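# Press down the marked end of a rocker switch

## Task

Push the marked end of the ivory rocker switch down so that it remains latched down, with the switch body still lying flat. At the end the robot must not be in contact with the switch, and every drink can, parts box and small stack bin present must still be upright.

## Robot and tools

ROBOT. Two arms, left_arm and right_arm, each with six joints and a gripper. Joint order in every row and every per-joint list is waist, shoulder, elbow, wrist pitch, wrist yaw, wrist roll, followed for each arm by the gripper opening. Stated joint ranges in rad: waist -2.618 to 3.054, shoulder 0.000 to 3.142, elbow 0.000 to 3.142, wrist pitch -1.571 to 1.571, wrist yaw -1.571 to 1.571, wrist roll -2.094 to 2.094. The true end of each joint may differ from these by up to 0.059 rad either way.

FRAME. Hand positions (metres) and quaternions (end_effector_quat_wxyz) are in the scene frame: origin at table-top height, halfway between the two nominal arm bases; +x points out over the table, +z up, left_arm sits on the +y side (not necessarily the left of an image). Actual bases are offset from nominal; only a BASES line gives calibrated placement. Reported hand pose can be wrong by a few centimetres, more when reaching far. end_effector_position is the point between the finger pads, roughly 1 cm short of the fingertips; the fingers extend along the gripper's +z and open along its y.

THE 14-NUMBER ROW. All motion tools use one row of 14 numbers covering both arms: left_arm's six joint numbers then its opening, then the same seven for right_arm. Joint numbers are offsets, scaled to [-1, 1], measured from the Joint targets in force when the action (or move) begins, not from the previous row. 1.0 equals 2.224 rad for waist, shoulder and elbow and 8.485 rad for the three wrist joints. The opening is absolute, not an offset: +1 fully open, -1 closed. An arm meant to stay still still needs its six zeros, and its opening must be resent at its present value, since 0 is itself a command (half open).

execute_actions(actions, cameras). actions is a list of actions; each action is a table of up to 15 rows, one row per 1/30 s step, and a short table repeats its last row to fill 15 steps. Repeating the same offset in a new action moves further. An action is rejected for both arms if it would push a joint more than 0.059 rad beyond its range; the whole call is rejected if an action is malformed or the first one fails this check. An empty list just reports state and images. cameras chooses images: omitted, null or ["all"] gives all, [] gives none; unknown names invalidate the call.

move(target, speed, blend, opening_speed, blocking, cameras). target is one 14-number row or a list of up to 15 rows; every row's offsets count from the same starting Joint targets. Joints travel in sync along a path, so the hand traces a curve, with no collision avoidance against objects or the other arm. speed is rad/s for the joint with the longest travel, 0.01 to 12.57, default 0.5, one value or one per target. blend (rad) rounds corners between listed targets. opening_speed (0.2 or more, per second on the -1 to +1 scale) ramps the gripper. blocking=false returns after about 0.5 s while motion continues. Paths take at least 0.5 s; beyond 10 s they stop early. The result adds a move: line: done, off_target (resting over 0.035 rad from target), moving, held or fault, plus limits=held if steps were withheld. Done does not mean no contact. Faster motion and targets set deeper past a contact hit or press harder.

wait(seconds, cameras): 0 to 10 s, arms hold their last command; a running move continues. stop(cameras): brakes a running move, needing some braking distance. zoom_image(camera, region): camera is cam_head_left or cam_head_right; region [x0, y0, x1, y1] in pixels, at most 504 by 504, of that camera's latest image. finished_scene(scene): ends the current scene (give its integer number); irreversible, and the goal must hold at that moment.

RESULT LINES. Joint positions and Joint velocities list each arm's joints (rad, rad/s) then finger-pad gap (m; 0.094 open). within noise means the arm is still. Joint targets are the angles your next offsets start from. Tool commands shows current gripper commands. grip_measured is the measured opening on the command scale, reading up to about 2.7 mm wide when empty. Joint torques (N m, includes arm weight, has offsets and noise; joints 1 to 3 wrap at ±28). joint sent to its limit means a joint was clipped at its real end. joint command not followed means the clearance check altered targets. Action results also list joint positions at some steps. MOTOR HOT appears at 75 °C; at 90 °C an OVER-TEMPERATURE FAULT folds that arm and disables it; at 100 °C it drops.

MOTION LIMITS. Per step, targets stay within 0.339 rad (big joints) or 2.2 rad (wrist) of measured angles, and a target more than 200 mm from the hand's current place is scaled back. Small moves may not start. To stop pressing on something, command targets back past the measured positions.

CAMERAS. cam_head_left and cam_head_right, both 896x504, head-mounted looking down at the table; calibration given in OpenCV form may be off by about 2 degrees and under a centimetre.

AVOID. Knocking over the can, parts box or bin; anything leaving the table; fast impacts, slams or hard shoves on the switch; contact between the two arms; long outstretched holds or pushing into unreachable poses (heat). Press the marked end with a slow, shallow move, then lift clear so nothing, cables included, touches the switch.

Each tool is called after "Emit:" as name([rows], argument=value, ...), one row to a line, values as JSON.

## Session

Emit:
execute_actions(actions=[])

Scene clock: 0.00 s.
left_arm: end_effector_position=(+0.4252, +0.2846, +0.1121) grip_measured=+1.000 end_effector_quat_wxyz=(+0.604, -0.041, +0.796, +0.012) | right_arm: end_effector_position=(+0.4148, -0.2792, +0.1161) grip_measured=+1.000 end_effector_quat_wxyz=(+0.622, +0.064, +0.779, -0.053)
Joint positions: left_arm=[0.015 1.501 0.327 0.9 -0.072 -0.052 0.094] | right_arm=[-0.001 1.617 0.385 1.006 0.133 0.026 0.094]
Joint velocities: within noise
Joint torques (N m): no reading
Heat: left arm: 24 °C; right arm: 27 °C.
Joint targets: left_arm=[0.015 1.492 0.336 0.909 -0.072 -0.052] | right_arm=[-0.001 1.609 0.393 1.009 0.134 0.026]
Tool commands: left_gripper/opening=+1.0 right_gripper/opening=+1.0

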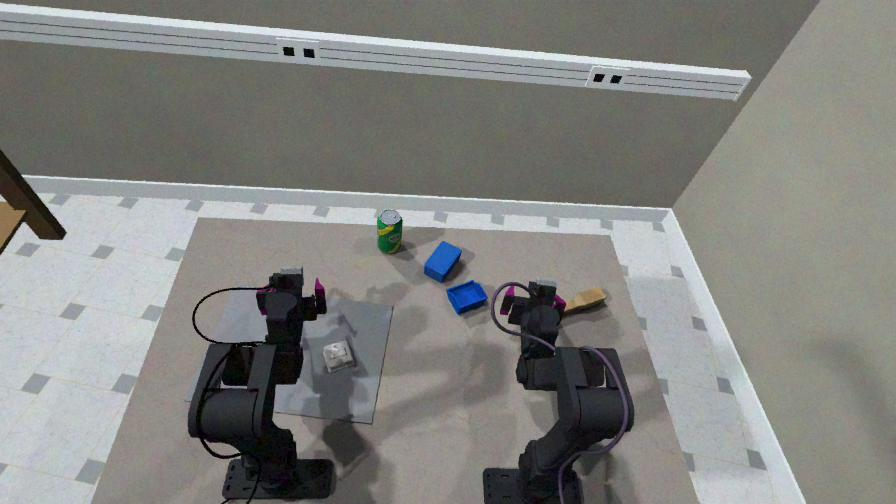

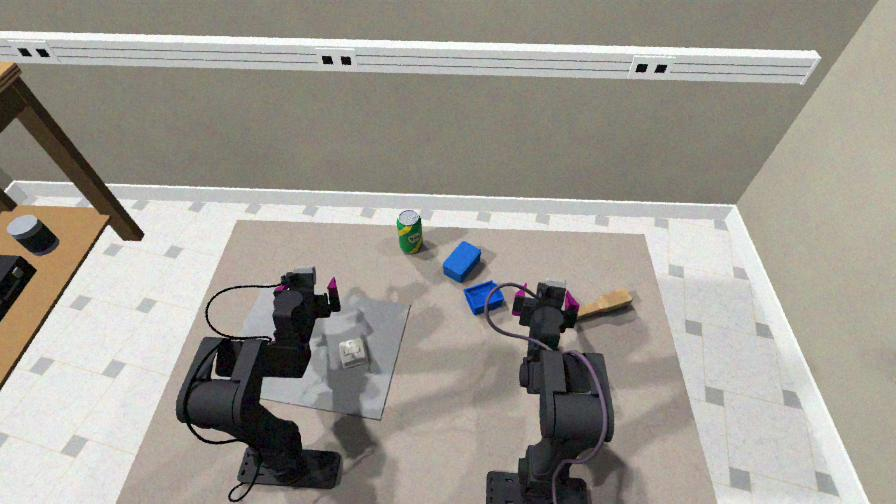

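Emit:
zoom_image(camera="cam_head_left", region=[313, 330, 363, 380])

Emit:
zoom_image(camera="cam_head_right", region=[328, 328, 378, 378])

Scaled by 10.080 from the camera's 896x504 image, which has a finer 1280x720 frame.

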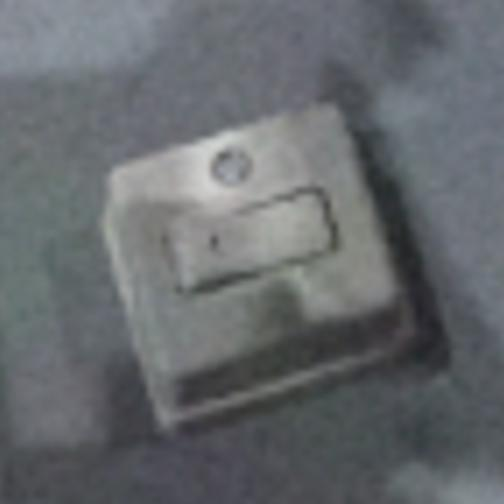

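Scaled by 10.080 from the camera's 896x504 image, which has a finer 1280x720 frame.

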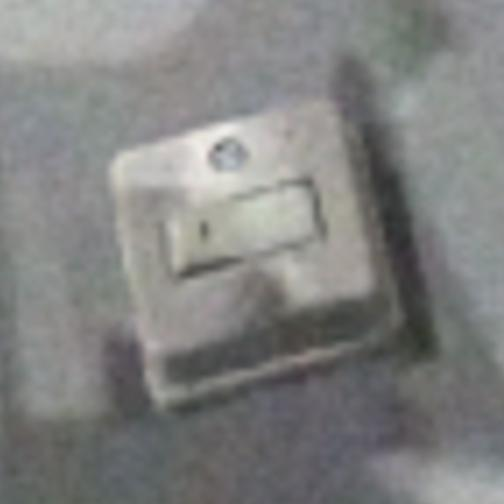

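Emit:
move([
  [-0.0517, -0.0414, 0.3885, -0.1425, 0.0085, 0.0061, -1, 0, 0, 0, 0, 0, 0, 1],
  [-0.1488, 0.1596, 0.4955, -0.2773, 0.0085, 0.0061, -1, 0, 0, 0, 0, 0, 0, 1],
], speed=2.0, blend=[0.3, 0], opening_speed=2.5)

Emit:
zoom_image(camera="cam_head_right", region=[305, 300, 385, 380])

Emit:
zoom_image(camera="cam_head_left", region=[290, 300, 370, 380])

Scene clock: 10.80 s.
left_arm: end_effector_position=(+0.2883, +0.1877, +0.0905) grip_measured=-0.995 end_effector_quat_wxyz=(-0.137, +0.157, +0.978, +0.027) | right_arm: end_effector_position=(+0.4145, -0.2793, +0.1151) grip_measured=+1.000 end_effector_quat_wxyz=(+0.620, +0.064, +0.780, -0.054)
Joint positions: left_arm=[-0.311 1.83 1.412 -1.433 -0.007 -0.012 0] | right_arm=[-0.001 1.617 0.385 1.002 0.134 0.026 0.094]
Joint velocities: within noise
Joint torques (N m): left_arm=[-0.43 -6.13 8.61 -0.11 0.09 0.07] | right_arm=[-0.01 -5.31 5.96 2.14 0.02 -0.03]
Heat: left arm: 25 °C; right arm: 29 °C.
Joint targets: left_arm=[-0.316 1.847 1.438 -1.444 0.000 -0.001] | right_arm=[-0.001 1.609 0.393 1.009 0.134 0.026]
move: done

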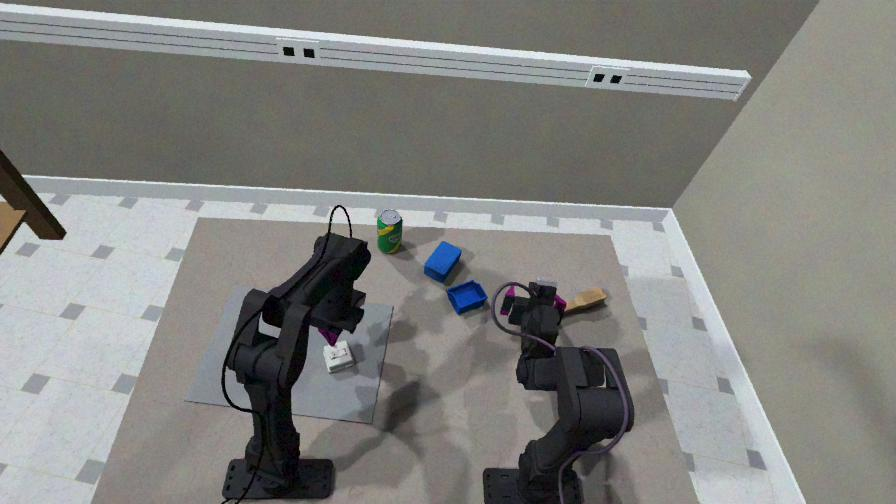

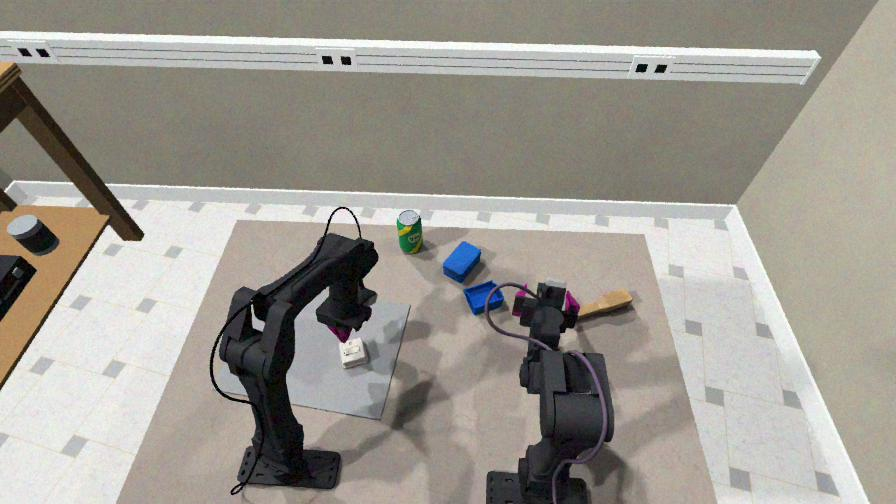

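Scaled by 6.300 from the camera's 896x504 image, which has a finer 1280x720 frame.

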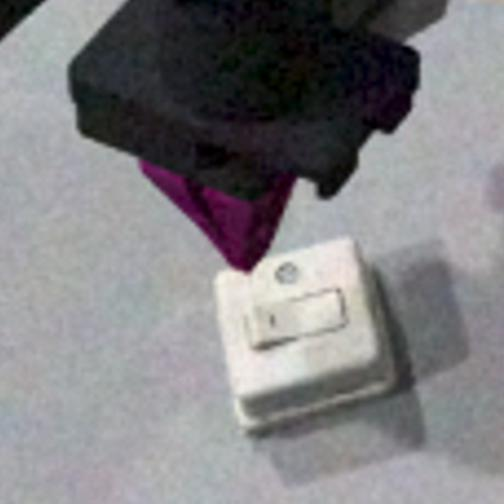

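Scaled by 6.300 from the camera's 896x504 image, which has a finer 1280x720 frame.

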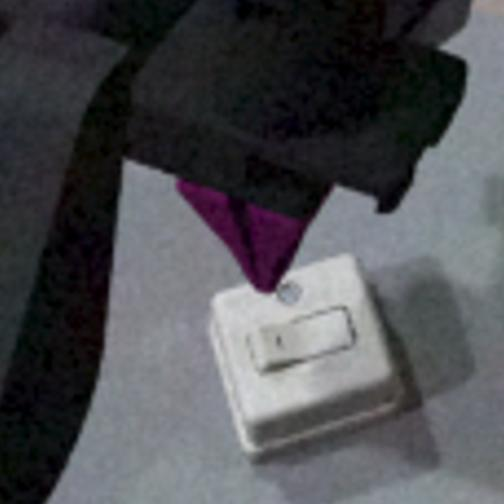

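Emit:
move([
  [-0.0018, 0.0144, -0.0612, 0.0185, 0, 0, -1, 0, 0, 0, 0, 0, 0, 1],
  [-0.0018, 0.0292, -0.0886, 0.02976, 0, 0, -1, 0, 0, 0, 0, 0, 0, 1],
  [-0.0018, -0.009, 0, 0, 0, 0, -1, 0, 0, 0, 0, 0, 0, 1],
], speed=[0.6, 0.2, 0.8])

Emit:
zoom_image(camera="cam_head_right", region=[315, 310, 385, 380])

Scene clock: 15.27 s.
left_arm: end_effector_position=(+0.2891, +0.1866, +0.0846) grip_measured=-0.995 end_effector_quat_wxyz=(-0.147, +0.158, +0.976, +0.029) | right_arm: end_effector_position=(+0.4145, -0.2793, +0.1151) grip_measured=+1.000 end_effector_quat_wxyz=(+0.620, +0.064, +0.780, -0.054)
Joint positions: left_arm=[-0.314 1.859 1.419 -1.433 -0.007 -0.012 0] | right_arm=[-0.001 1.617 0.385 1.002 0.134 0.026 0.094]
Joint velocities: within noise
Joint torques (N m): left_arm=[-0.5 -10.18 7.91 -0.17 0.11 0.11] | right_arm=[-0.01 -5.31 5.97 2.15 0.01 -0.03]
Heat: left arm: 25 °C; right arm: 30 °C.
Joint targets: left_arm=[-0.320 1.827 1.438 -1.443 0.000 -0.001] | right_arm=[-0.001 1.609 0.393 1.009 0.134 0.026]
move: done

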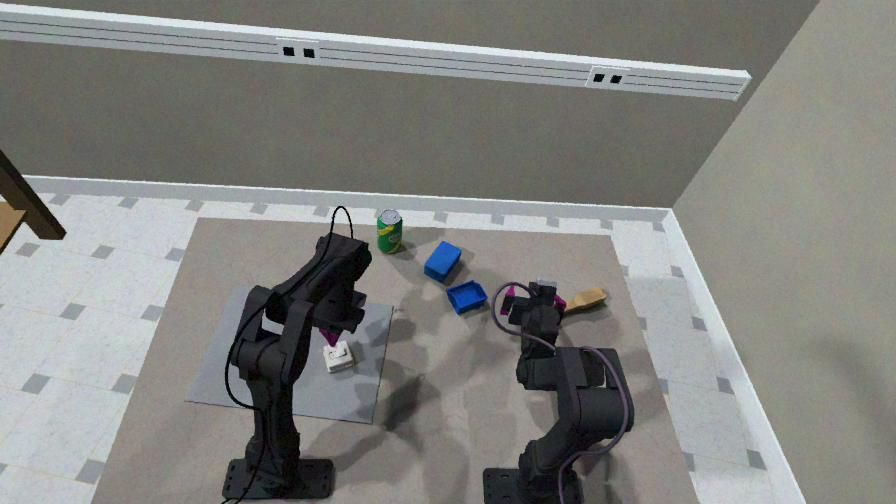

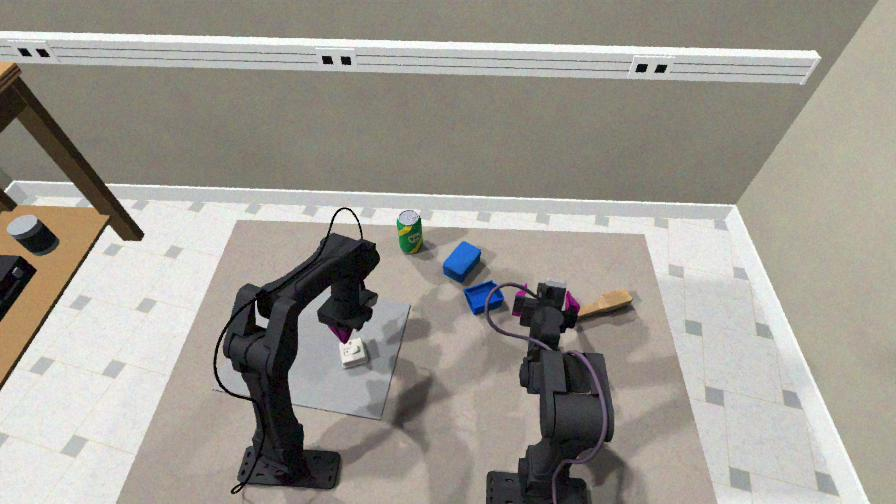

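Scaled by 7.200 from the camera's 896x504 image, which has a finer 1280x720 frame.

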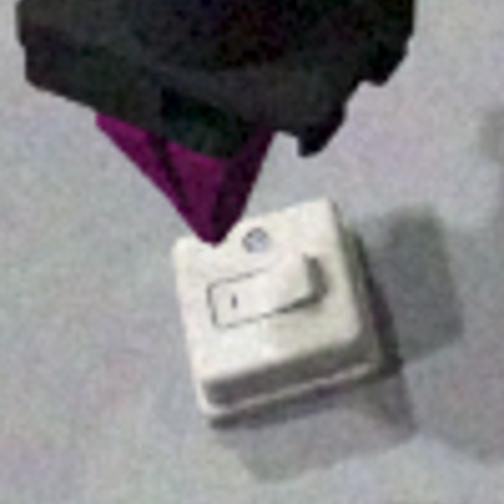

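The rocker has flipped: the marked end is down and the tip is clear of the switch.

Emit:
finished_scene(scene=3)

The scene is finished: the task was done.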